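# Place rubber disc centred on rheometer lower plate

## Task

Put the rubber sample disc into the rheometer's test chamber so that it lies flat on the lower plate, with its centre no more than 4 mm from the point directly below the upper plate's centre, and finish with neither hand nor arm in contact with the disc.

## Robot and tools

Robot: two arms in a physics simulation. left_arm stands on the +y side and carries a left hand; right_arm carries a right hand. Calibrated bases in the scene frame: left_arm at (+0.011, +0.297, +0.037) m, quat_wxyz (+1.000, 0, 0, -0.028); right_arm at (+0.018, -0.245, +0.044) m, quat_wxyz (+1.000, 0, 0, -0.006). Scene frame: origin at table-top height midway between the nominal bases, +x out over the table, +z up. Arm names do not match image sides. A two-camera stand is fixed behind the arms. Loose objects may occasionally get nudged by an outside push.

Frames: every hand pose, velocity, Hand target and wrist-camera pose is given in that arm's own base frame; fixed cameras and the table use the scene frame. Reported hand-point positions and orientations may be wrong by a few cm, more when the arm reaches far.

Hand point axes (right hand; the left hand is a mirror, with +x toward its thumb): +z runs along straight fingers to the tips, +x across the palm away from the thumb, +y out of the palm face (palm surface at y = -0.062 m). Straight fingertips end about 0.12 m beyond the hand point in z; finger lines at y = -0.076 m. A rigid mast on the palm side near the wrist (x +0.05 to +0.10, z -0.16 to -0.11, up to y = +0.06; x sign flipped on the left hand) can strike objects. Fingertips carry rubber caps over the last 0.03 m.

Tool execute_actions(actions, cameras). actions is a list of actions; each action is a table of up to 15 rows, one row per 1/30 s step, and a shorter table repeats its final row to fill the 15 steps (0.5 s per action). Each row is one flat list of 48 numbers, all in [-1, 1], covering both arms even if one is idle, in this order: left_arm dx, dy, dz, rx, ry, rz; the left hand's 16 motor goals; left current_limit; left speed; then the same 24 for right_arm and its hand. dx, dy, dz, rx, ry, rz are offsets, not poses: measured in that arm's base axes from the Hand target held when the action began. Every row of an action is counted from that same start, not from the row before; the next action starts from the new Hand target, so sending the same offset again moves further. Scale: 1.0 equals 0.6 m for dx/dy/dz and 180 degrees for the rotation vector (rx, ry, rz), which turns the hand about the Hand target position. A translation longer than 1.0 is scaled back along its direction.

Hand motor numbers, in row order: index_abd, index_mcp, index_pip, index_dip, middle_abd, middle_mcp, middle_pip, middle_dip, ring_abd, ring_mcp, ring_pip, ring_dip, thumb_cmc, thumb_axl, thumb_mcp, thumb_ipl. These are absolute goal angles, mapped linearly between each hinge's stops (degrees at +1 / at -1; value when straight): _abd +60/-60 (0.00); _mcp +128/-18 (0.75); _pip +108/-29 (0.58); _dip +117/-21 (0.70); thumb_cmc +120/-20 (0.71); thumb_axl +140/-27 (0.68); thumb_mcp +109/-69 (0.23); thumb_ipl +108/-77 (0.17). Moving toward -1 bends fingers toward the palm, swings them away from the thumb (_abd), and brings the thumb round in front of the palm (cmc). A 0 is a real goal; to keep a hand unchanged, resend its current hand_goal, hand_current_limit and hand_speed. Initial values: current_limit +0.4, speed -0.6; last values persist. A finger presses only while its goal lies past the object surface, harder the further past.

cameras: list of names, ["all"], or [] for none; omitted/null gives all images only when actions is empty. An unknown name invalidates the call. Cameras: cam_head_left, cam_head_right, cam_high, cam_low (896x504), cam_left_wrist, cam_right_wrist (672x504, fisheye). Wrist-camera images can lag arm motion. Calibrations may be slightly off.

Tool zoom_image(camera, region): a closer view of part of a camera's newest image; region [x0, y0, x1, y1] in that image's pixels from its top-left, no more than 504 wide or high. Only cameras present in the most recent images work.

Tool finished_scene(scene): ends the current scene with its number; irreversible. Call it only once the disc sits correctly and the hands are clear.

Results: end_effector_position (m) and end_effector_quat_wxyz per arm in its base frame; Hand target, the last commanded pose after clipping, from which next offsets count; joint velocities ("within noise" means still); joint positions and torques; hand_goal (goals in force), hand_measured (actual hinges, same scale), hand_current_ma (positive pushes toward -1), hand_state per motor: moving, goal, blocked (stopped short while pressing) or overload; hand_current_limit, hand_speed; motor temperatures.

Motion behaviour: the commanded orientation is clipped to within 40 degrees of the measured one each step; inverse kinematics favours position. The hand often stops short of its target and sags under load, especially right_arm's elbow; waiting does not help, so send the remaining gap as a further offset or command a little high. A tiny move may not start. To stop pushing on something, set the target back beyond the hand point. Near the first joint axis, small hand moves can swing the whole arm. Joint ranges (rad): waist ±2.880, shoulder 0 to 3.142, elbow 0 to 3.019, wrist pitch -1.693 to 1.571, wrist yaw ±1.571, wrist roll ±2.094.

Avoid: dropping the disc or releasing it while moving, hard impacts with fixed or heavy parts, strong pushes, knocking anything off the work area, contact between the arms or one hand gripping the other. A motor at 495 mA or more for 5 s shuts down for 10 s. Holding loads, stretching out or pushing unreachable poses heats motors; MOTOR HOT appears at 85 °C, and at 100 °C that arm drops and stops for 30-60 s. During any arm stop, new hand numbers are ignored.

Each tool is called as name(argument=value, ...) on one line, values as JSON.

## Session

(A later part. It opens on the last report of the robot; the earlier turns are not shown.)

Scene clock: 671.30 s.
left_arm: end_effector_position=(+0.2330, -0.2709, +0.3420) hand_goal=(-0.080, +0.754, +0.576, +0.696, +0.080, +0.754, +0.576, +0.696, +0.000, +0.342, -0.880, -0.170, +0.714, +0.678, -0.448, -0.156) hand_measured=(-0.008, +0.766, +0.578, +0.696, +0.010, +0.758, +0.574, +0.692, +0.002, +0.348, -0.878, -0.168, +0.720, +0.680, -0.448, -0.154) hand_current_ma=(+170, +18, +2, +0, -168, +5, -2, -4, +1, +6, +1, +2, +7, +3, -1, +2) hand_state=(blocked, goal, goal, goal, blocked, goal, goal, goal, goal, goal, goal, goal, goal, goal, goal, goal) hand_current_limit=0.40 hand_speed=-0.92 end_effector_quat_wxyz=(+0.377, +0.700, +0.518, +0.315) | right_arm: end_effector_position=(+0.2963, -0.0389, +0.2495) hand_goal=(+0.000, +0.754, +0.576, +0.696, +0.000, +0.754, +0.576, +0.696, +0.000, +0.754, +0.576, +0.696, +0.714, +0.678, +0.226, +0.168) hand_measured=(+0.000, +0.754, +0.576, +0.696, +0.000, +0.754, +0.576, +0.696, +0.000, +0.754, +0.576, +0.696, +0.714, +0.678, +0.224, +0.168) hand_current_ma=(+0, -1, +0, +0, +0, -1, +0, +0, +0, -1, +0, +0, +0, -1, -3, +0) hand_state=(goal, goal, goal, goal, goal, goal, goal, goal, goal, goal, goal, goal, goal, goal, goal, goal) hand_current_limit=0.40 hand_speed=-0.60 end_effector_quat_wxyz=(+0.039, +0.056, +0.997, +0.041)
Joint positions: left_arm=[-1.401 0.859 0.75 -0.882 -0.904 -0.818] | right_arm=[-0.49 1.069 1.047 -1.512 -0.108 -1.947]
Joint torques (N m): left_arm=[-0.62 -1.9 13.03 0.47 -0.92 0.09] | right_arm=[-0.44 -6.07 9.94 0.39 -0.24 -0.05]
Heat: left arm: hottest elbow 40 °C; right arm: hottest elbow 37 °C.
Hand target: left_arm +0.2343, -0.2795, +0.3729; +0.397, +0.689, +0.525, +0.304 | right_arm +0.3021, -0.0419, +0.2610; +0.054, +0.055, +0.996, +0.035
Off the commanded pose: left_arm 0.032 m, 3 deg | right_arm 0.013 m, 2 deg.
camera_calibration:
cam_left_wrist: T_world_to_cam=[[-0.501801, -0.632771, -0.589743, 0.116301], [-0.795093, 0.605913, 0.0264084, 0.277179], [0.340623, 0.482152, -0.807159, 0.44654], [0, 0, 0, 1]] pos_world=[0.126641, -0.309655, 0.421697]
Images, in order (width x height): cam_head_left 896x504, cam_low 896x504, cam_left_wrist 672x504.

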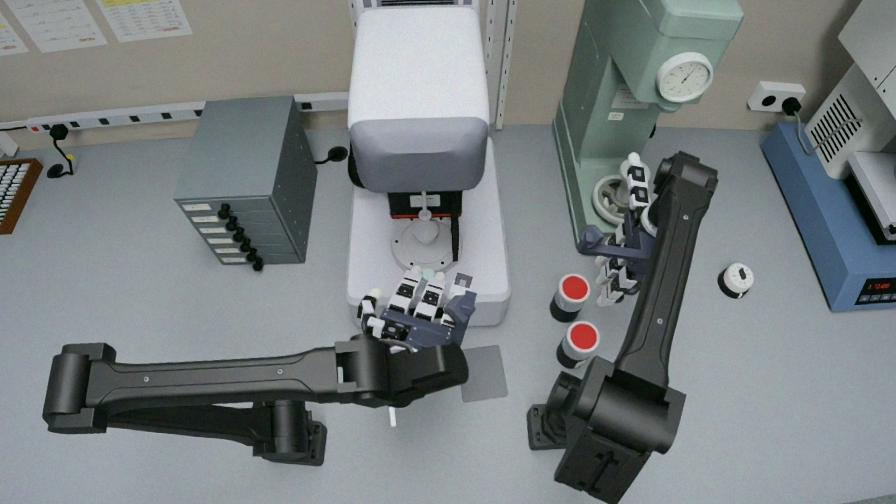

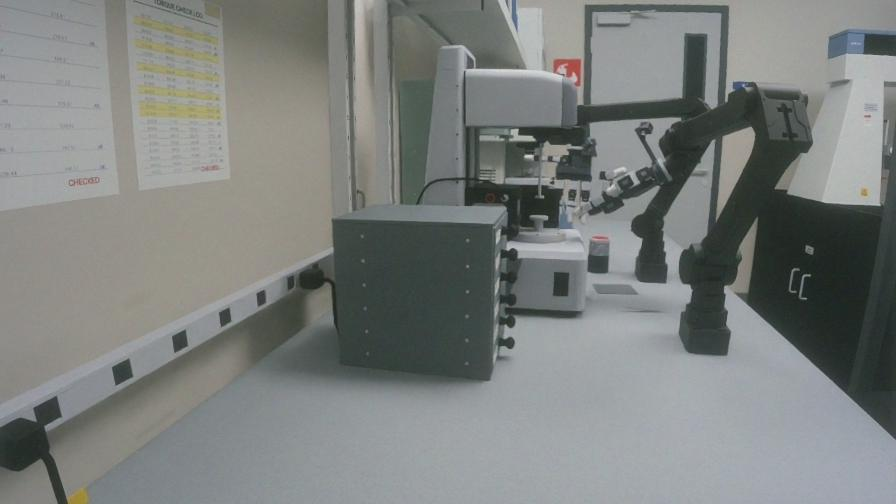

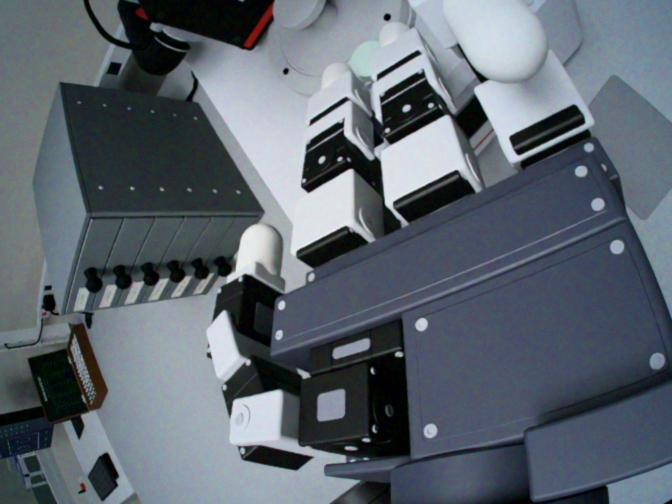

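execute_actions(actions=[[[0.055,0.004,0,0,0,0, -0.08,0.754,0.576,0.696, 0.08,0.754,0.576,0.696, 0,0.342,-0.88,-0.17, 0.714,0.678,-0.449,-0.157, 0.4,-0.92, 0,0,0,0,0,0, 0,0.754,0.576,0.696,0,0.754,0.576,0.696,0,0.754,0.576,0.696,0.714,0.678,0.226,0.168,0.4,-0.6]],[[0.055,0.005,0,0,0,0, -0.08,0.754,0.576,0.696, 0.08,0.754,0.576,0.696, 0,0.342,-0.88,-0.17, 0.714,0.678,-0.449,-0.157, 0.4,-0.92, 0,0,0,0,0,0, 0,0.754,0.576,0.696,0,0.754,0.576,0.696,0,0.754,0.576,0.696,0.714,0.678,0.226,0.168,0.4,-0.6]]], cameras=["cam_head_left","cam_head_right","cam_low","cam_left_wrist"])

zoom_image(camera="cam_low", region=[510, 170, 590, 250])

zoom_image(camera="cam_head_left", region=[380, 200, 460, 280])

zoom_image(camera="cam_head_right", region=[380, 200, 460, 280])

zoom_image(camera="cam_left_wrist", region=[270, 0, 450, 135])

Scene clock: 687.47 s.
left_arm: end_effector_position=(+0.2930, -0.2658, +0.3460) hand_goal=(-0.080, +0.754, +0.576, +0.696, +0.080, +0.754, +0.576, +0.696, +0.000, +0.342, -0.880, -0.170, +0.714, +0.678, -0.448, -0.156) hand_measured=(-0.008, +0.766, +0.578, +0.696, +0.010, +0.760, +0.574, +0.692, +0.002, +0.348, -0.878, -0.168, +0.720, +0.680, -0.448, -0.154) hand_current_ma=(+170, +18, +2, +0, -168, +7, -1, -3, +1, +6, +1, +2, +7, +3, -1, +2) hand_state=(blocked, goal, goal, goal, blocked, goal, goal, goal, goal, goal, goal, goal, goal, goal, goal, goal) hand_current_limit=0.40 hand_speed=-0.92 end_effector_quat_wxyz=(+0.374, +0.701, +0.524, +0.306) | right_arm: end_effector_position=(+0.2963, -0.0389, +0.2495) hand_goal=(+0.000, +0.754, +0.576, +0.696, +0.000, +0.754, +0.576, +0.696, +0.000, +0.754, +0.576, +0.696, +0.714, +0.678, +0.226, +0.168) hand_measured=(+0.000, +0.754, +0.576, +0.696, +0.000, +0.754, +0.576, +0.696, +0.000, +0.754, +0.576, +0.696, +0.714, +0.678, +0.224, +0.168) hand_current_ma=(+0, -1, +0, +0, +0, -1, +0, +0, +0, -1, +0, +0, +0, -1, -3, +0) hand_state=(goal, goal, goal, goal, goal, goal, goal, goal, goal, goal, goal, goal, goal, goal, goal, goal) hand_current_limit=0.40 hand_speed=-0.60 end_effector_quat_wxyz=(+0.039, +0.056, +0.997, +0.041)
Joint positions: left_arm=[-1.166 0.864 0.75 -0.691 -0.74 -0.567] | right_arm=[-0.49 1.069 1.047 -1.512 -0.108 -1.947]
Joint torques (N m): left_arm=[0.15 -1.85 12 2.55 -0.66 0.25] | right_arm=[-0.5 -6.12 9.91 0.4 -0.24 -0.04]
Heat: left arm: hottest elbow 44 °C; right arm: hottest elbow 37 °C.
Hand target: left_arm +0.3003, -0.2741, +0.3728; +0.397, +0.689, +0.525, +0.304 | right_arm +0.3021, -0.0419, +0.2610; +0.054, +0.055, +0.996, +0.035
Off the commanded pose: left_arm 0.029 m, 3 deg | right_arm 0.013 m, 2 deg.
camera_calibration:
cam_left_wrist: T_world_to_cam=[[-0.513241, -0.637394, -0.574729, 0.149053], [-0.79477, 0.605721, 0.037976, 0.317462], [0.32392, 0.476268, -0.817462, 0.433741], [0, 0, 0, 1]] pos_world=[0.188313, -0.303865, 0.428176]
Images, in order (width x height): cam_head_left 896x504, cam_head_right 896x504, cam_low 896x504, cam_left_wrist 672x504.

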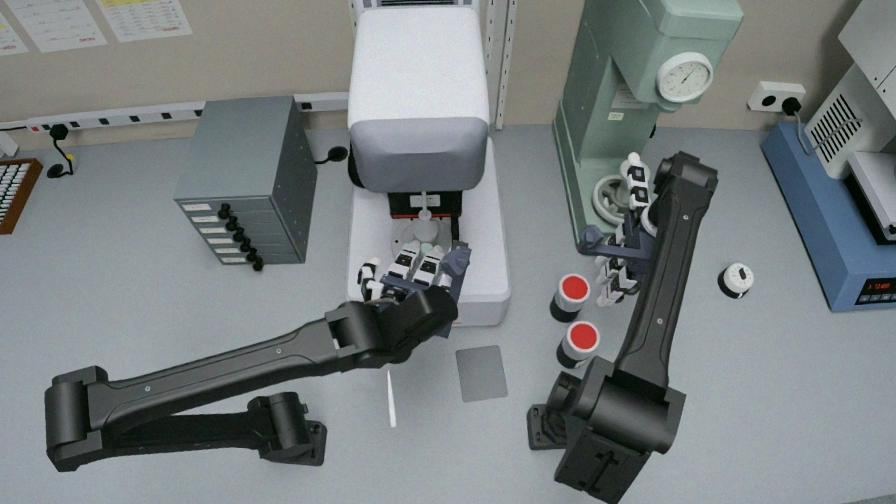

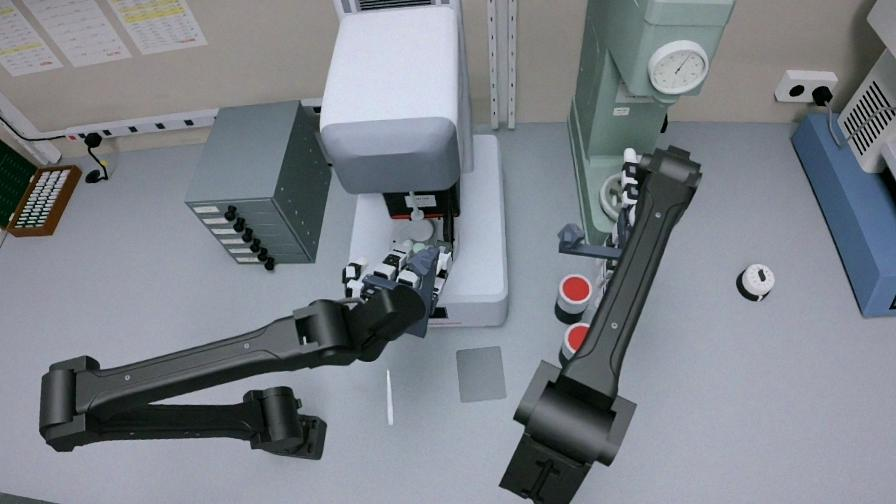

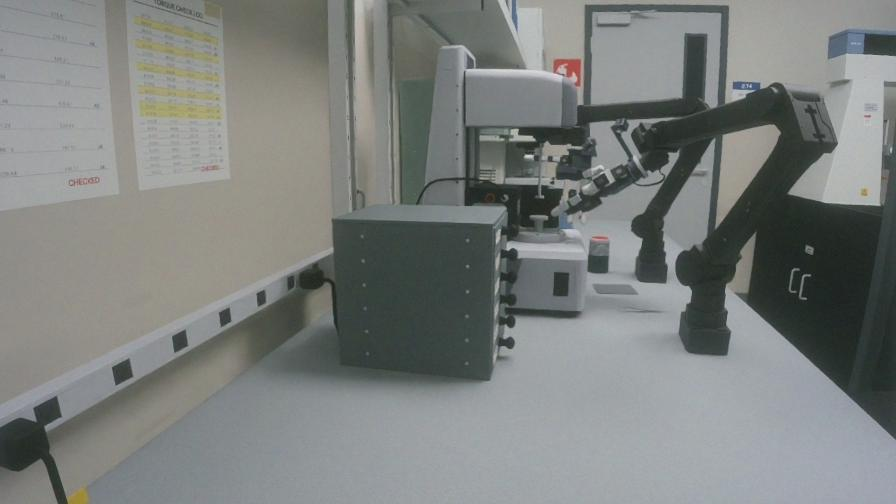

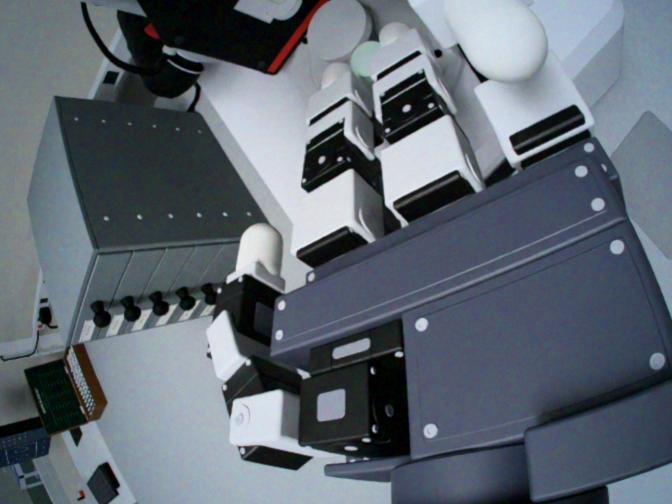

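Scaled by 6.300 from the camera's 896x504 image, which has a finer 1280x720 frame.

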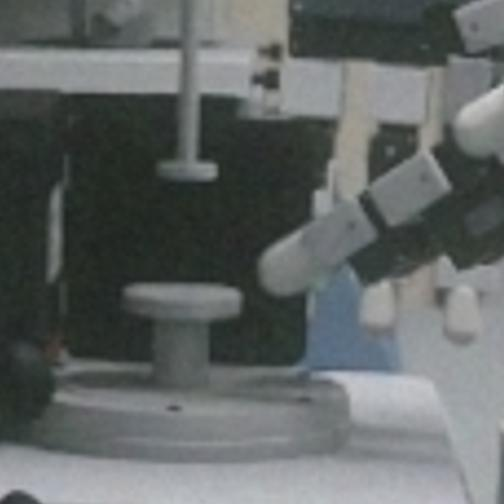

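Scaled by 6.300 from the camera's 896x504 image, which has a finer 1280x720 frame.

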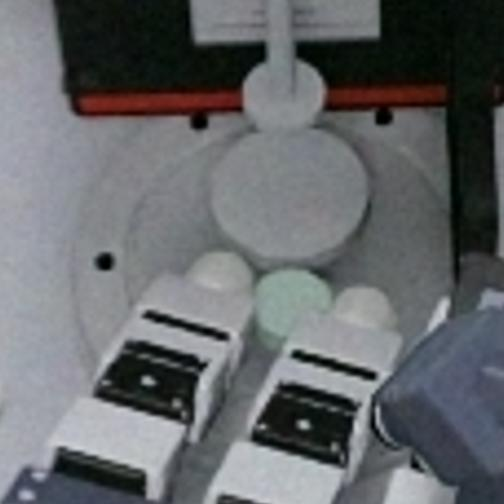

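Scaled by 6.300 from the camera's 896x504 image, which has a finer 1280x720 frame.

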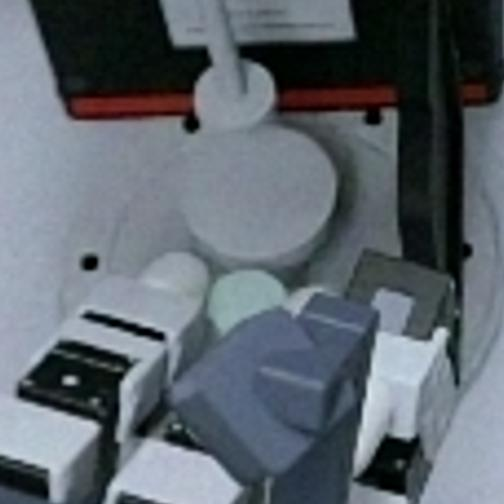

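Scaled by 2.800 from the camera's 672x504 image, which has a finer 960x720 frame.

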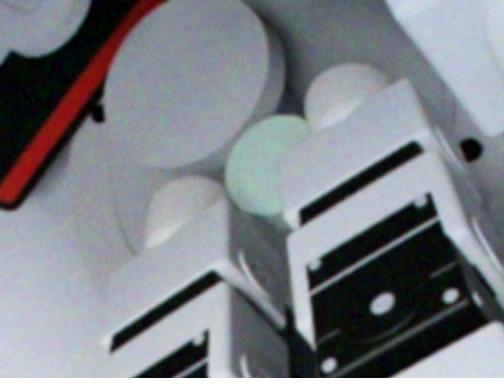

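execute_actions(actions=[[[0.0,0.0,0.01,0,0,0, -0.08,0.754,0.576,0.696, 0.08,0.754,0.576,0.696, 0,0.342,-0.88,-0.17, 0.714,0.678,-0.449,-0.157, 0.4,-0.92, 0,0,0,0,0,0, 0,0.754,0.576,0.696,0,0.754,0.576,0.696,0,0.754,0.576,0.696,0.714,0.678,0.226,0.168,0.4,-0.6]],[[0.045,0.006,0,0,0,0, -0.08,0.754,0.576,0.696, 0.08,0.754,0.576,0.696, 0,0.342,-0.88,-0.17, 0.714,0.678,-0.449,-0.157, 0.4,-0.92, 0,0,0,0,0,0, 0,0.754,0.576,0.696,0,0.754,0.576,0.696,0,0.754,0.576,0.696,0.714,0.678,0.226,0.168,0.4,-0.6]]], cameras=["cam_head_left","cam_head_right","cam_low","cam_left_wrist"])

zoom_image(camera="cam_low", region=[510, 170, 590, 250])

zoom_image(camera="cam_head_left", region=[380, 200, 460, 280])

zoom_image(camera="cam_left_wrist", region=[270, 0, 450, 135])

Scene clock: 700.73 s.
left_arm: end_effector_position=(+0.3165, -0.2606, +0.3466) hand_goal=(-0.080, +0.754, +0.576, +0.696, +0.080, +0.754, +0.576, +0.696, +0.000, +0.342, -0.880, -0.170, +0.714, +0.678, -0.448, -0.156) hand_measured=(-0.010, +0.766, +0.578, +0.696, +0.010, +0.752, +0.574, +0.692, +0.002, +0.348, -0.878, -0.168, +0.720, +0.680, -0.448, -0.154) hand_current_ma=(+166, +18, +2, +0, -168, -2, -3, -3, +1, +6, +1, +2, +7, +3, -1, +2) hand_state=(blocked, goal, goal, goal, blocked, goal, goal, goal, goal, goal, goal, goal, goal, goal, goal, goal) hand_current_limit=0.40 hand_speed=-0.92 end_effector_quat_wxyz=(+0.373, +0.703, +0.523, +0.305) | right_arm: end_effector_position=(+0.2963, -0.0389, +0.2495) hand_goal=(+0.000, +0.754, +0.576, +0.696, +0.000, +0.754, +0.576, +0.696, +0.000, +0.754, +0.576, +0.696, +0.714, +0.678, +0.226, +0.168) hand_measured=(+0.000, +0.754, +0.576, +0.696, +0.000, +0.754, +0.576, +0.696, +0.000, +0.754, +0.576, +0.696, +0.714, +0.678, +0.224, +0.168) hand_current_ma=(+0, -1, +0, +0, +0, -1, +0, +0, +0, -1, +0, +0, +0, -1, -3, +0) hand_state=(goal, goal, goal, goal, goal, goal, goal, goal, goal, goal, goal, goal, goal, goal, goal, goal) hand_current_limit=0.40 hand_speed=-0.60 end_effector_quat_wxyz=(+0.039, +0.056, +0.997, +0.041)
Joint positions: left_arm=[-1.075 0.873 0.751 -0.634 -0.672 -0.485] | right_arm=[-0.49 1.069 1.047 -1.512 -0.108 -1.947]
Joint torques (N m): left_arm=[0.44 -1.49 13.09 2.5 -0.43 0.26] | right_arm=[-0.5 -6.07 9.94 0.42 -0.24 -0.04]
Heat: left arm: hottest elbow 46 °C; right arm: hottest elbow 37 °C.
Hand target: left_arm +0.3273, -0.2705, +0.3788; +0.397, +0.689, +0.525, +0.304 | right_arm +0.3021, -0.0419, +0.2610; +0.054, +0.055, +0.996, +0.035
Off the commanded pose: left_arm 0.035 m, 3 deg | right_arm 0.013 m, 2 deg.
camera_calibration:
cam_left_wrist: T_world_to_cam=[[-0.516846, -0.635345, -0.573766, 0.166116], [-0.793549, 0.607008, 0.0426706, 0.331295], [0.32117, 0.477366, -0.817907, 0.425472], [0, 0, 0, 1]] pos_world=[0.212106, -0.298664, 0.429172]
Images, in order (width x height): cam_head_left 896x504, cam_head_right 896x504, cam_low 896x504, cam_left_wrist 672x504.

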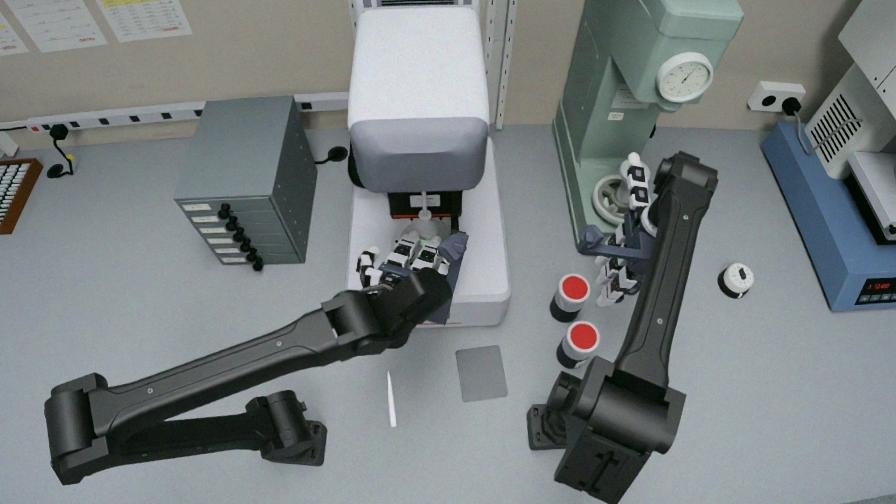

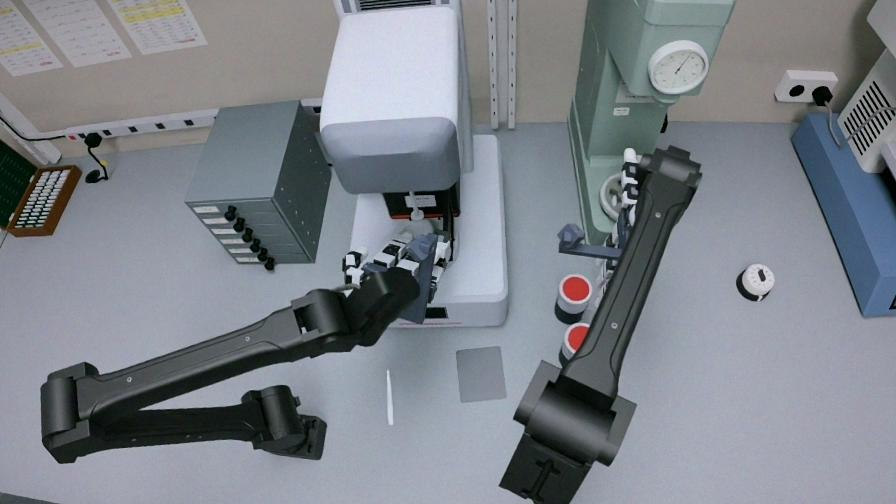

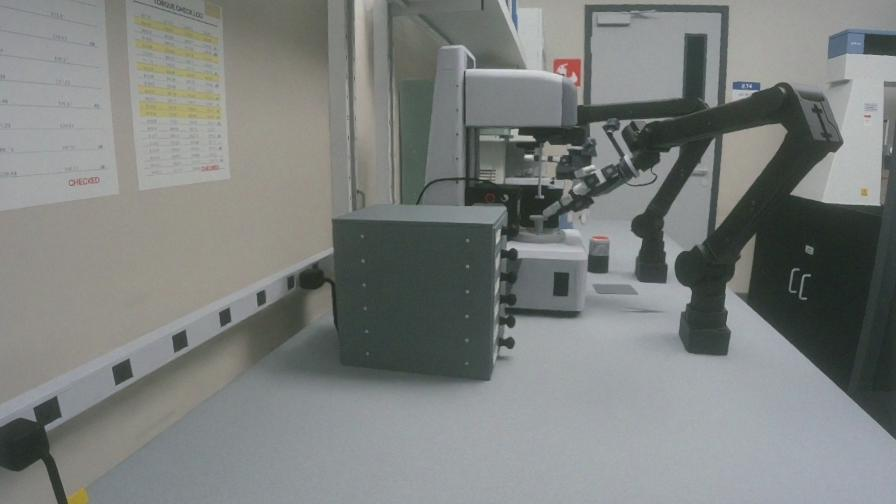

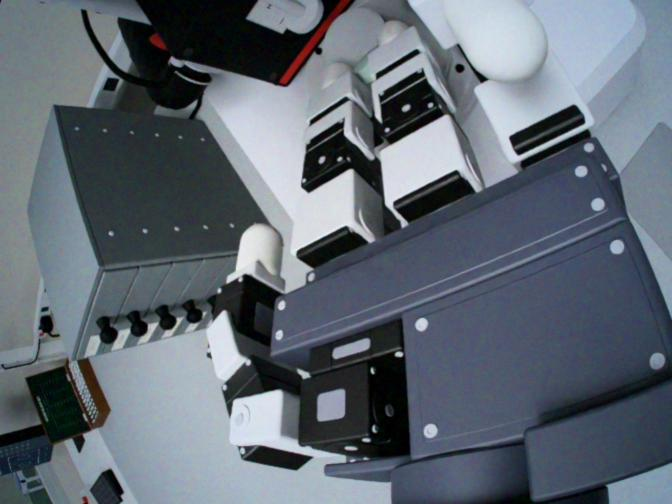

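Scaled by 6.300 from the camera's 896x504 image, which has a finer 1280x720 frame.

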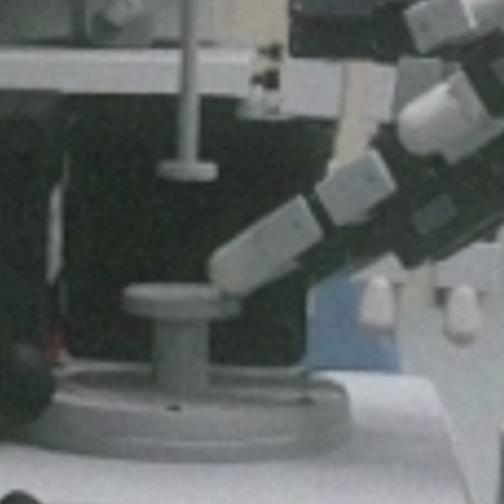

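Scaled by 6.300 from the camera's 896x504 image, which has a finer 1280x720 frame.

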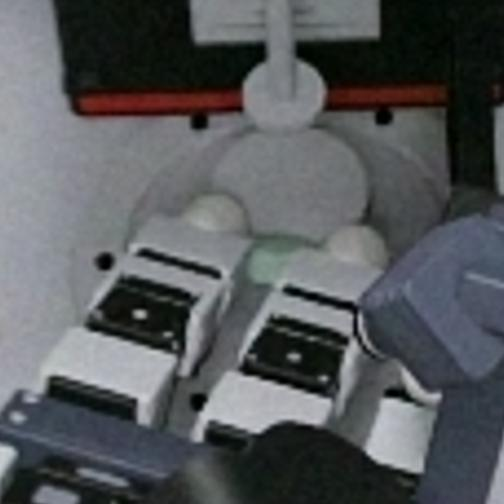

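Scaled by 2.800 from the camera's 672x504 image, which has a finer 960x720 frame.

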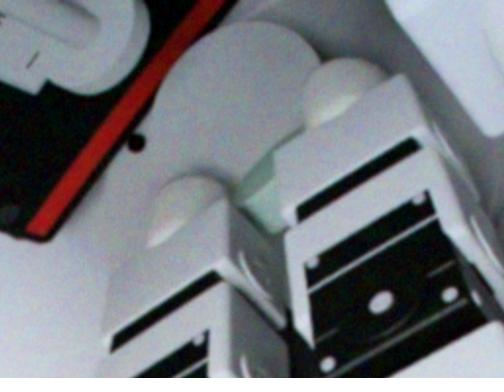

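execute_actions(actions=[[[-0.055,0,0,0,0,0, -0.08,0.754,0.576,0.696, 0.08,0.754,0.576,0.696, 0,0.342,-0.88,-0.17, 0.714,0.678,-0.449,-0.157, 0.4,-0.92, 0,0,0,0,0,0, 0,0.754,0.576,0.696,0,0.754,0.576,0.696,0,0.754,0.576,0.696,0.714,0.678,0.226,0.168,0.4,-0.6]]], cameras=["cam_head_left","cam_low","cam_left_wrist"])

zoom_image(camera="cam_low", region=[530, 190, 580, 240])

zoom_image(camera="cam_head_left", region=[390, 220, 450, 280])

zoom_image(camera="cam_left_wrist", region=[270, 0, 450, 135])

Scene clock: 716.67 s.
left_arm: end_effector_position=(+0.2953, -0.2669, +0.3466) hand_goal=(-0.080, +0.754, +0.576, +0.696, +0.080, +0.754, +0.576, +0.696, +0.000, +0.342, -0.880, -0.170, +0.714, +0.678, -0.448, -0.156) hand_measured=(-0.010, +0.768, +0.580, +0.696, +0.010, +0.754, +0.572, +0.692, +0.002, +0.348, -0.878, -0.168, +0.720, +0.680, -0.448, -0.154) hand_current_ma=(+166, +25, +5, +0, -168, +0, -3, -3, +1, +6, +1, +2, +7, +3, -1, +2) hand_state=(blocked, goal, goal, goal, blocked, goal, goal, goal, goal, goal, goal, goal, goal, goal, goal, goal) hand_current_limit=0.40 hand_speed=-0.92 end_effector_quat_wxyz=(+0.371, +0.704, +0.519, +0.312) | right_arm: end_effector_position=(+0.2963, -0.0389, +0.2495) hand_goal=(+0.000, +0.754, +0.576, +0.696, +0.000, +0.754, +0.576, +0.696, +0.000, +0.754, +0.576, +0.696, +0.714, +0.678, +0.226, +0.168) hand_measured=(+0.000, +0.754, +0.576, +0.696, +0.000, +0.754, +0.576, +0.696, +0.000, +0.754, +0.576, +0.696, +0.714, +0.678, +0.224, +0.168) hand_current_ma=(+0, -1, +0, +0, +0, -1, +0, +0, +0, -1, +0, +0, +0, -1, -3, +0) hand_state=(goal, goal, goal, goal, goal, goal, goal, goal, goal, goal, goal, goal, goal, goal, goal, goal) hand_current_limit=0.40 hand_speed=-0.60 end_effector_quat_wxyz=(+0.039, +0.056, +0.997, +0.041)
Joint positions: left_arm=[-1.159 0.869 0.751 -0.685 -0.743 -0.545] | right_arm=[-0.49 1.069 1.047 -1.512 -0.108 -1.947]
Joint torques (N m): left_arm=[-1.08 -3.66 12.41 0.92 -0.84 -0.02] | right_arm=[-0.5 -6.07 9.94 0.43 -0.24 -0.05]
Motor temperatures (°C): left_arm=[27 26 50 26 24 23] | right_arm=[25 31 38 26 22 25]
Heat: left arm: hottest elbow 50 °C; right arm: hottest elbow 38 °C.
Hand target: left_arm +0.2943, -0.2706, +0.3788; +0.397, +0.689, +0.525, +0.304 | right_arm +0.3021, -0.0419, +0.2610; +0.054, +0.055, +0.996, +0.035
Off the commanded pose: left_arm 0.032 m, 4 deg | right_arm 0.013 m, 2 deg.
camera_calibration:
cam_left_wrist: T_world_to_cam=[[-0.510872, -0.62629, -0.588872, 0.156965], [-0.793253, 0.607432, 0.0421525, 0.318604], [0.3313, 0.488659, -0.807126, 0.431631], [0, 0, 0, 1]] pos_world=[0.189923, -0.306145, 0.427383]
Images, in order (width x height): cam_head_left 896x504, cam_low 896x504, cam_left_wrist 672x504.

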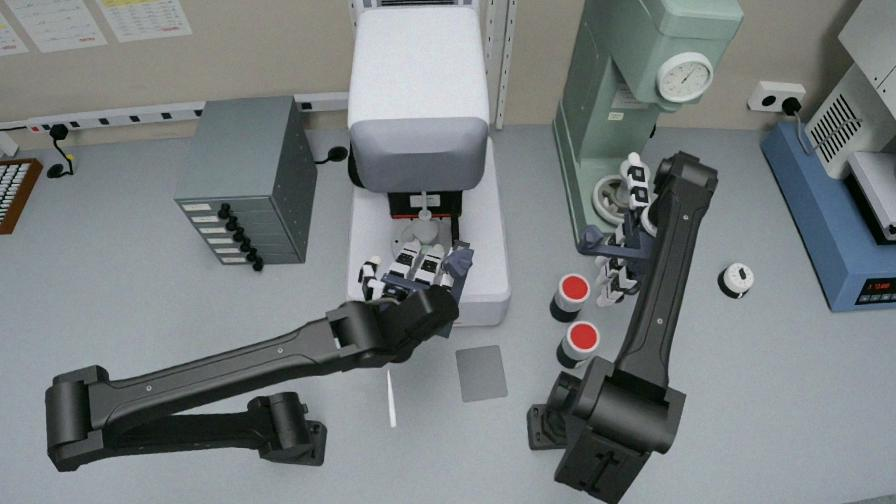

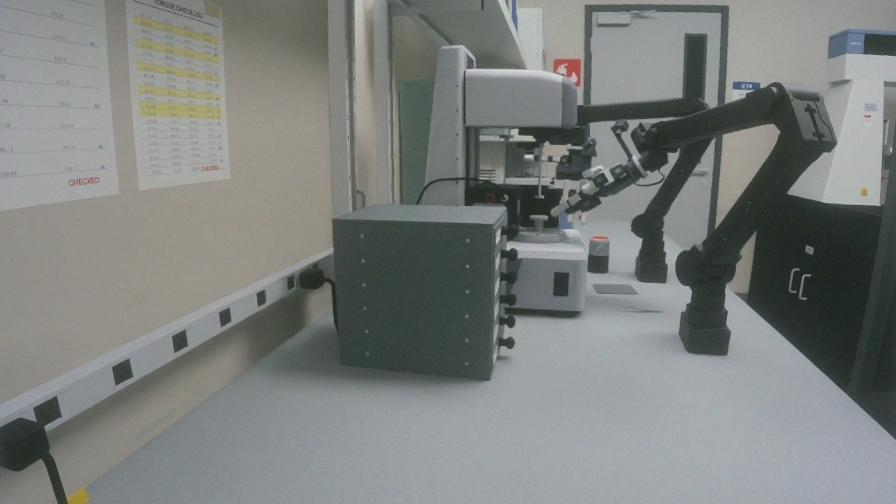

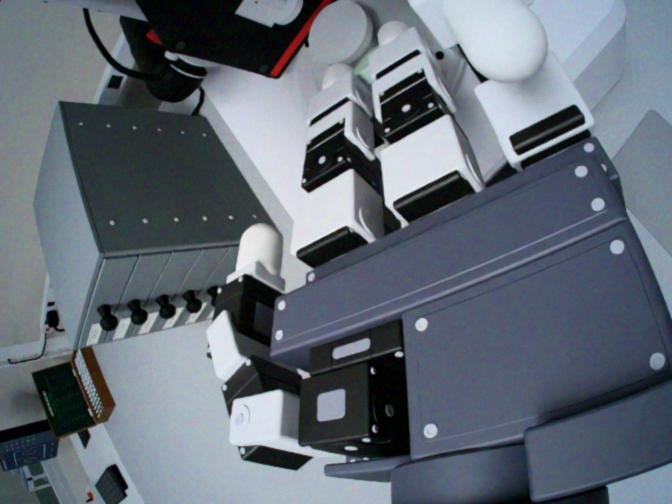

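Scaled by 10.080 from the camera's 896x504 image, which has a finer 1280x720 frame.

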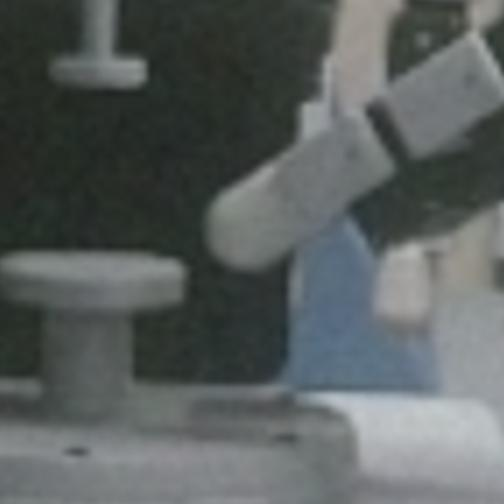

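Scaled by 8.400 from the camera's 896x504 image, which has a finer 1280x720 frame.

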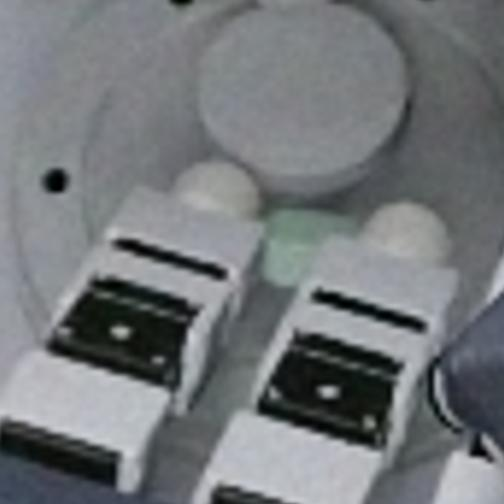

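Scaled by 2.800 from the camera's 672x504 image, which has a finer 960x720 frame.

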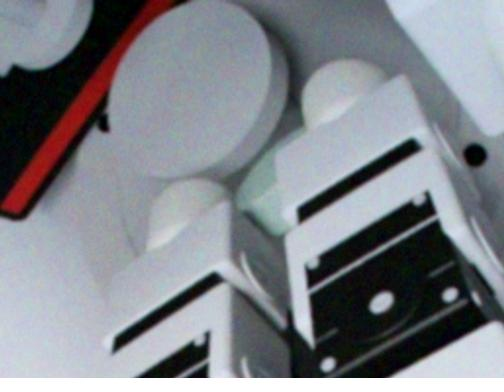

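execute_actions(actions=[[[-0.05,-0.004,0,0,0,0, -0.08,0.754,0.576,0.696, 0.08,0.754,0.576,0.696, 0,0.342,-0.88,-0.17, 0.714,0.678,-0.449,-0.157, 0.4,-0.92, 0,0,0,0,0,0, 0,0.754,0.576,0.696,0,0.754,0.576,0.696,0,0.754,0.576,0.696,0.714,0.678,0.226,0.168,0.4,-0.6]],[[-0.05,-0.004,-0.06,0,0,0, -0.08,0.754,0.576,0.696, 0.08,0.754,0.576,0.696, 0,0.342,-0.88,-0.17, 0.714,0.678,-0.449,-0.157, 0.4,-0.92, 0,0,0,0,0,0, 0,0.754,0.576,0.696,0,0.754,0.576,0.696,0,0.754,0.576,0.696,0.714,0.678,0.226,0.168,0.4,-0.6]],[[0,0,-0.06,0,0,0, -0.08,0.754,0.576,0.696, 0.08,0.754,0.576,0.696, 0,0.342,-0.88,-0.17, 0.714,0.678,-0.449,-0.157, 0.4,-0.92, 0,0,0,0,0,0, 0,0.754,0.576,0.696,0,0.754,0.576,0.696,0,0.754,0.576,0.696,0.714,0.678,0.226,0.168,0.4,-0.6]]], cameras=["cam_head_left","cam_low","cam_left_wrist"])

zoom_image(camera="cam_low", region=[540, 200, 600, 260])

zoom_image(camera="cam_head_left", region=[390, 250, 450, 310])

Scene clock: 731.57 s.
left_arm: end_effector_position=(+0.2365, -0.2731, +0.3084) hand_goal=(-0.080, +0.754, +0.576, +0.696, +0.080, +0.754, +0.576, +0.696, +0.000, +0.342, -0.880, -0.170, +0.714, +0.678, -0.448, -0.156) hand_measured=(-0.010, +0.768, +0.580, +0.696, +0.010, +0.756, +0.572, +0.692, +0.002, +0.348, -0.878, -0.168, +0.720, +0.680, -0.448, -0.154) hand_current_ma=(+166, +25, +5, +0, -168, +1, -3, -3, +1, +7, +1, +2, +7, +3, -1, +2) hand_state=(blocked, goal, goal, goal, blocked, goal, goal, goal, goal, goal, goal, goal, goal, goal, goal, goal) hand_current_limit=0.40 hand_speed=-0.92 end_effector_quat_wxyz=(+0.388, +0.693, +0.522, +0.310) | right_arm: end_effector_position=(+0.2963, -0.0389, +0.2495) hand_goal=(+0.000, +0.754, +0.576, +0.696, +0.000, +0.754, +0.576, +0.696, +0.000, +0.754, +0.576, +0.696, +0.714, +0.678, +0.226, +0.168) hand_measured=(+0.000, +0.754, +0.576, +0.696, +0.000, +0.754, +0.576, +0.696, +0.000, +0.754, +0.576, +0.696, +0.714, +0.678, +0.224, +0.168) hand_current_ma=(+0, -1, +0, +0, +0, -1, +0, +0, +0, -1, +0, +0, +0, -1, -3, +0) hand_state=(goal, goal, goal, goal, goal, goal, goal, goal, goal, goal, goal, goal, goal, goal, goal, goal) hand_current_limit=0.40 hand_speed=-0.60 end_effector_quat_wxyz=(+0.039, +0.056, +0.997, +0.041)
Joint positions: left_arm=[-1.389 0.88 0.661 -0.731 -0.899 -0.802] | right_arm=[-0.49 1.069 1.047 -1.512 -0.108 -1.947]
Joint torques (N m): left_arm=[-1.14 -1.96 7.65 2.06 -0.98 -0.04] | right_arm=[-0.5 -6.12 9.91 0.4 -0.25 -0.04]
Heat: left arm: hottest elbow 51 °C; right arm: hottest elbow 38 °C.
Hand target: left_arm +0.2344, -0.2753, +0.3069; +0.397, +0.689, +0.525, +0.304 | right_arm +0.3021, -0.0419, +0.2610; +0.054, +0.055, +0.996, +0.035
Off the commanded pose: left_arm 0.004 m, 1 deg | right_arm 0.013 m, 2 deg.
camera_calibration:
cam_left_wrist: T_world_to_cam=[[-0.497614, -0.649509, -0.574907, 0.0867866], [-0.795673, 0.605711, 0.0043903, 0.288978], [0.345376, 0.459623, -0.818207, 0.415396], [0, 0, 0, 1]] pos_world=[0.12965, -0.309594, 0.388505]
Images, in order (width x height): cam_head_left 896x504, cam_low 896x504, cam_left_wrist 672x504.

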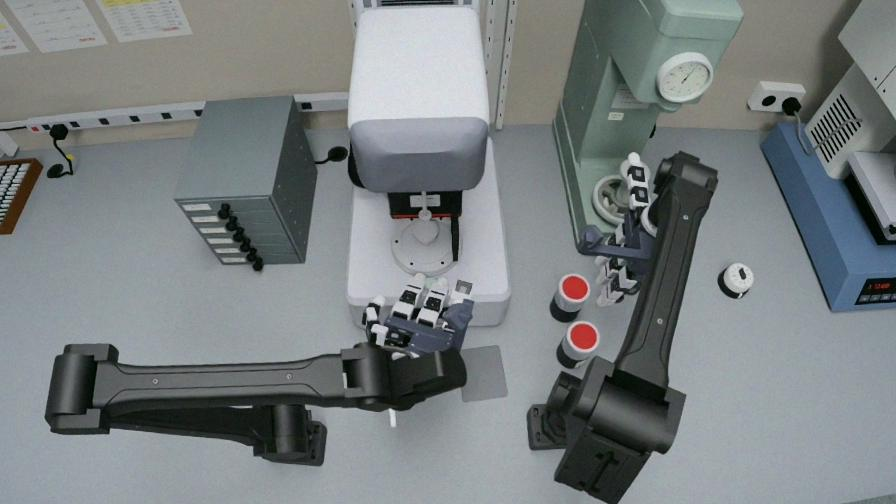

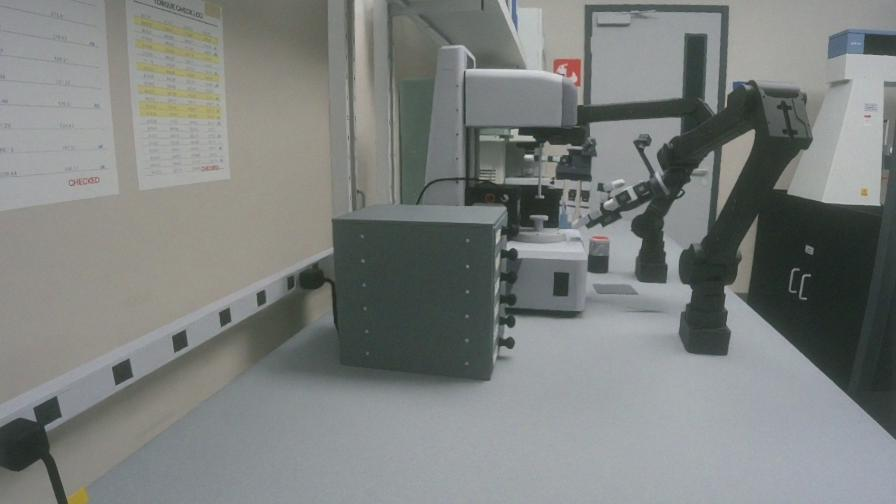

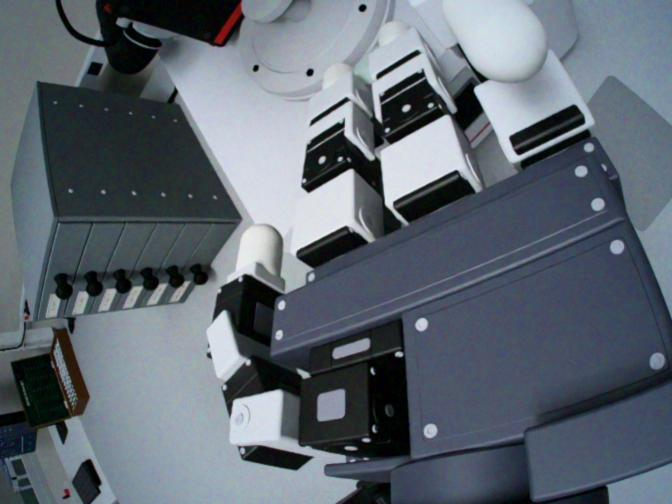

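Scaled by 8.400 from the camera's 896x504 image, which has a finer 1280x720 frame.

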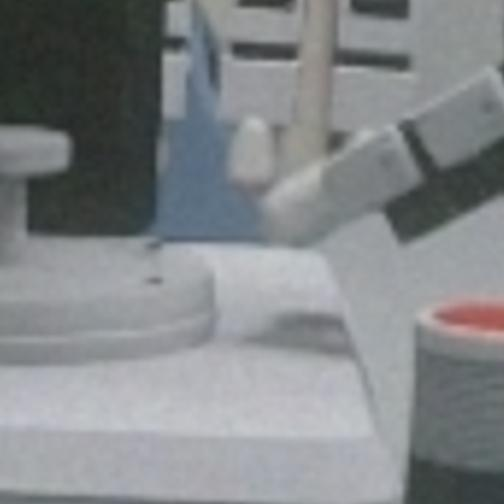

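Scaled by 8.400 from the camera's 896x504 image, which has a finer 1280x720 frame.

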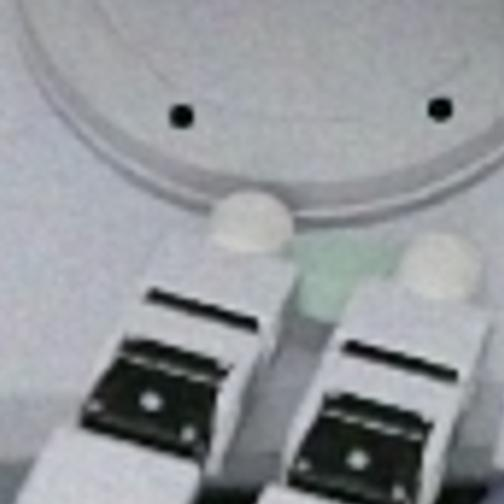

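execute_actions(actions=[[[0,0,-0.025,0,0,0, -0.08,0.754,0.576,0.696, 0.08,0.754,0.576,0.696, 0,0.342,-0.88,-0.17, 0.714,0.678,-0.449,-0.157, 0.4,-0.92, 0,0,0,0,0,0, 0,0.754,0.576,0.696,0,0.754,0.576,0.696,0,0.754,0.576,0.696,0.714,0.678,0.226,0.168,0.4,-0.6]],[[0,0,-0.018,0,0,0, -0.08,0.754,0.576,0.696, 0.08,0.754,0.576,0.696, 0,0.342,-0.88,-0.17, 0.714,0.678,-0.449,-0.157, 0.4,-0.92, 0,0,0,0,0,0, 0,0.754,0.576,0.696,0,0.754,0.576,0.696,0,0.754,0.576,0.696,0.714,0.678,0.226,0.168,0.4,-0.6]],[[0,0,-0.015,0,0,0, -0.08,0.754,0.576,0.696, 0.08,0.754,0.576,0.696, 0,0.342,-0.88,-0.17, 0.714,0.678,-0.449,-0.157, 0.4,-0.92, 0,0,0,0,0,0, 0,0.754,0.576,0.696,0,0.754,0.576,0.696,0,0.754,0.576,0.696,0.714,0.678,0.226,0.168,0.4,-0.6]]], cameras=["cam_head_left","cam_low","cam_left_wrist"])

zoom_image(camera="cam_low", region=[540, 200, 600, 260])

zoom_image(camera="cam_head_left", region=[390, 250, 450, 310])

Scene clock: 738.30 s.
left_arm: end_effector_position=(+0.2365, -0.2732, +0.2810) hand_goal=(-0.080, +0.754, +0.576, +0.696, +0.080, +0.754, +0.576, +0.696, +0.000, +0.342, -0.880, -0.170, +0.714, +0.678, -0.448, -0.156) hand_measured=(-0.010, +0.764, +0.578, +0.696, +0.010, +0.750, +0.570, +0.692, +0.002, +0.348, -0.878, -0.168, +0.720, +0.680, -0.448, -0.154) hand_current_ma=(+166, +15, +2, +0, -168, -4, -6, -3, +1, +7, +1, +2, +7, +3, -1, +2) hand_state=(blocked, goal, goal, goal, blocked, goal, goal, goal, goal, goal, goal, goal, goal, goal, goal, goal) hand_current_limit=0.40 hand_speed=-0.92 end_effector_quat_wxyz=(+0.396, +0.688, +0.524, +0.308) | right_arm: end_effector_position=(+0.2963, -0.0389, +0.2495) hand_goal=(+0.000, +0.754, +0.576, +0.696, +0.000, +0.754, +0.576, +0.696, +0.000, +0.754, +0.576, +0.696, +0.714, +0.678, +0.226, +0.168) hand_measured=(+0.000, +0.754, +0.576, +0.696, +0.000, +0.754, +0.576, +0.696, +0.000, +0.754, +0.576, +0.696, +0.714, +0.678, +0.224, +0.168) hand_current_ma=(+0, -1, +0, +0, +0, -1, +0, +0, +0, -1, +0, +0, +0, -1, -3, +0) hand_state=(goal, goal, goal, goal, goal, goal, goal, goal, goal, goal, goal, goal, goal, goal, goal, goal) hand_current_limit=0.40 hand_speed=-0.60 end_effector_quat_wxyz=(+0.039, +0.056, +0.997, +0.041)
Joint positions: left_arm=[-1.39 0.905 0.592 -0.618 -0.904 -0.803] | right_arm=[-0.49 1.069 1.047 -1.512 -0.108 -1.947]
Joint torques (N m): left_arm=[-1.14 -1.32 6.84 2.13 -0.76 -0.02] | right_arm=[-0.5 -6.12 9.92 0.43 -0.24 -0.04]
Heat: left arm: hottest elbow 50 °C; right arm: hottest elbow 38 °C.
Hand target: left_arm +0.2343, -0.2754, +0.2720; +0.397, +0.689, +0.525, +0.304 | right_arm +0.3021, -0.0419, +0.2610; +0.054, +0.055, +0.996, +0.035
Off the commanded pose: left_arm 0.009 m, 1 deg | right_arm 0.013 m, 2 deg.
camera_calibration:
cam_left_wrist: T_world_to_cam=[[-0.492133, -0.661382, -0.56602, 0.0640294], [-0.79714, 0.60367, -0.0122924, 0.293659], [0.349819, 0.445148, -0.8243, 0.38974], [0, 0, 0, 1]] pos_world=[0.12926, -0.308417, 0.361115]
Images, in order (width x height): cam_head_left 896x504, cam_low 896x504, cam_left_wrist 672x504.

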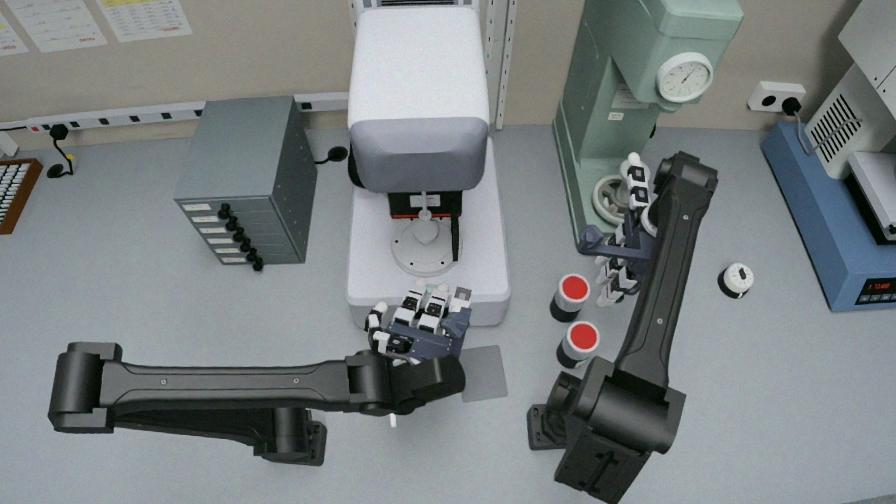

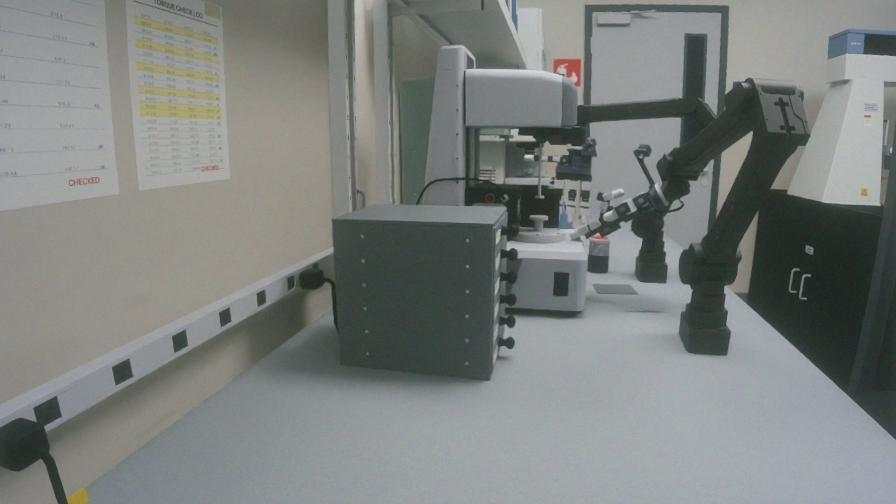

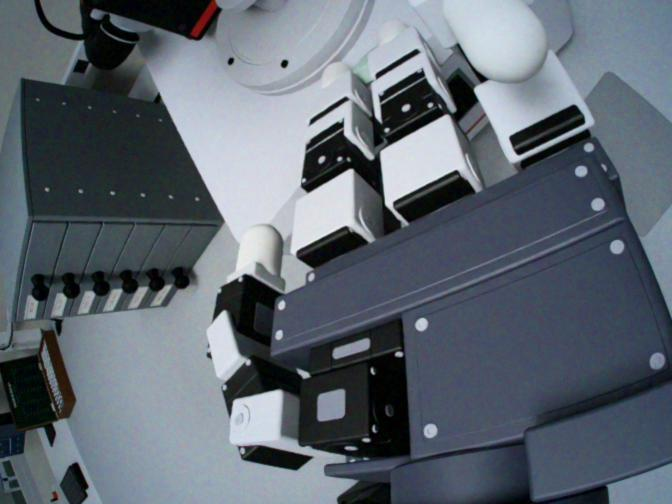

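Scaled by 8.400 from the camera's 896x504 image, which has a finer 1280x720 frame.

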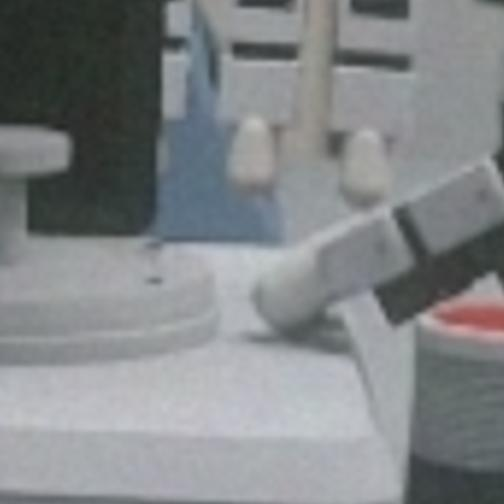

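Scaled by 8.400 from the camera's 896x504 image, which has a finer 1280x720 frame.

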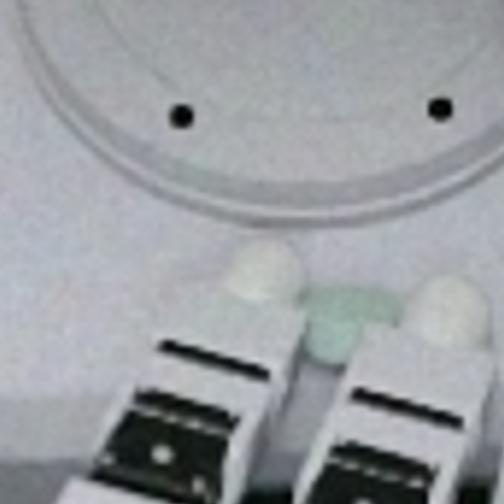

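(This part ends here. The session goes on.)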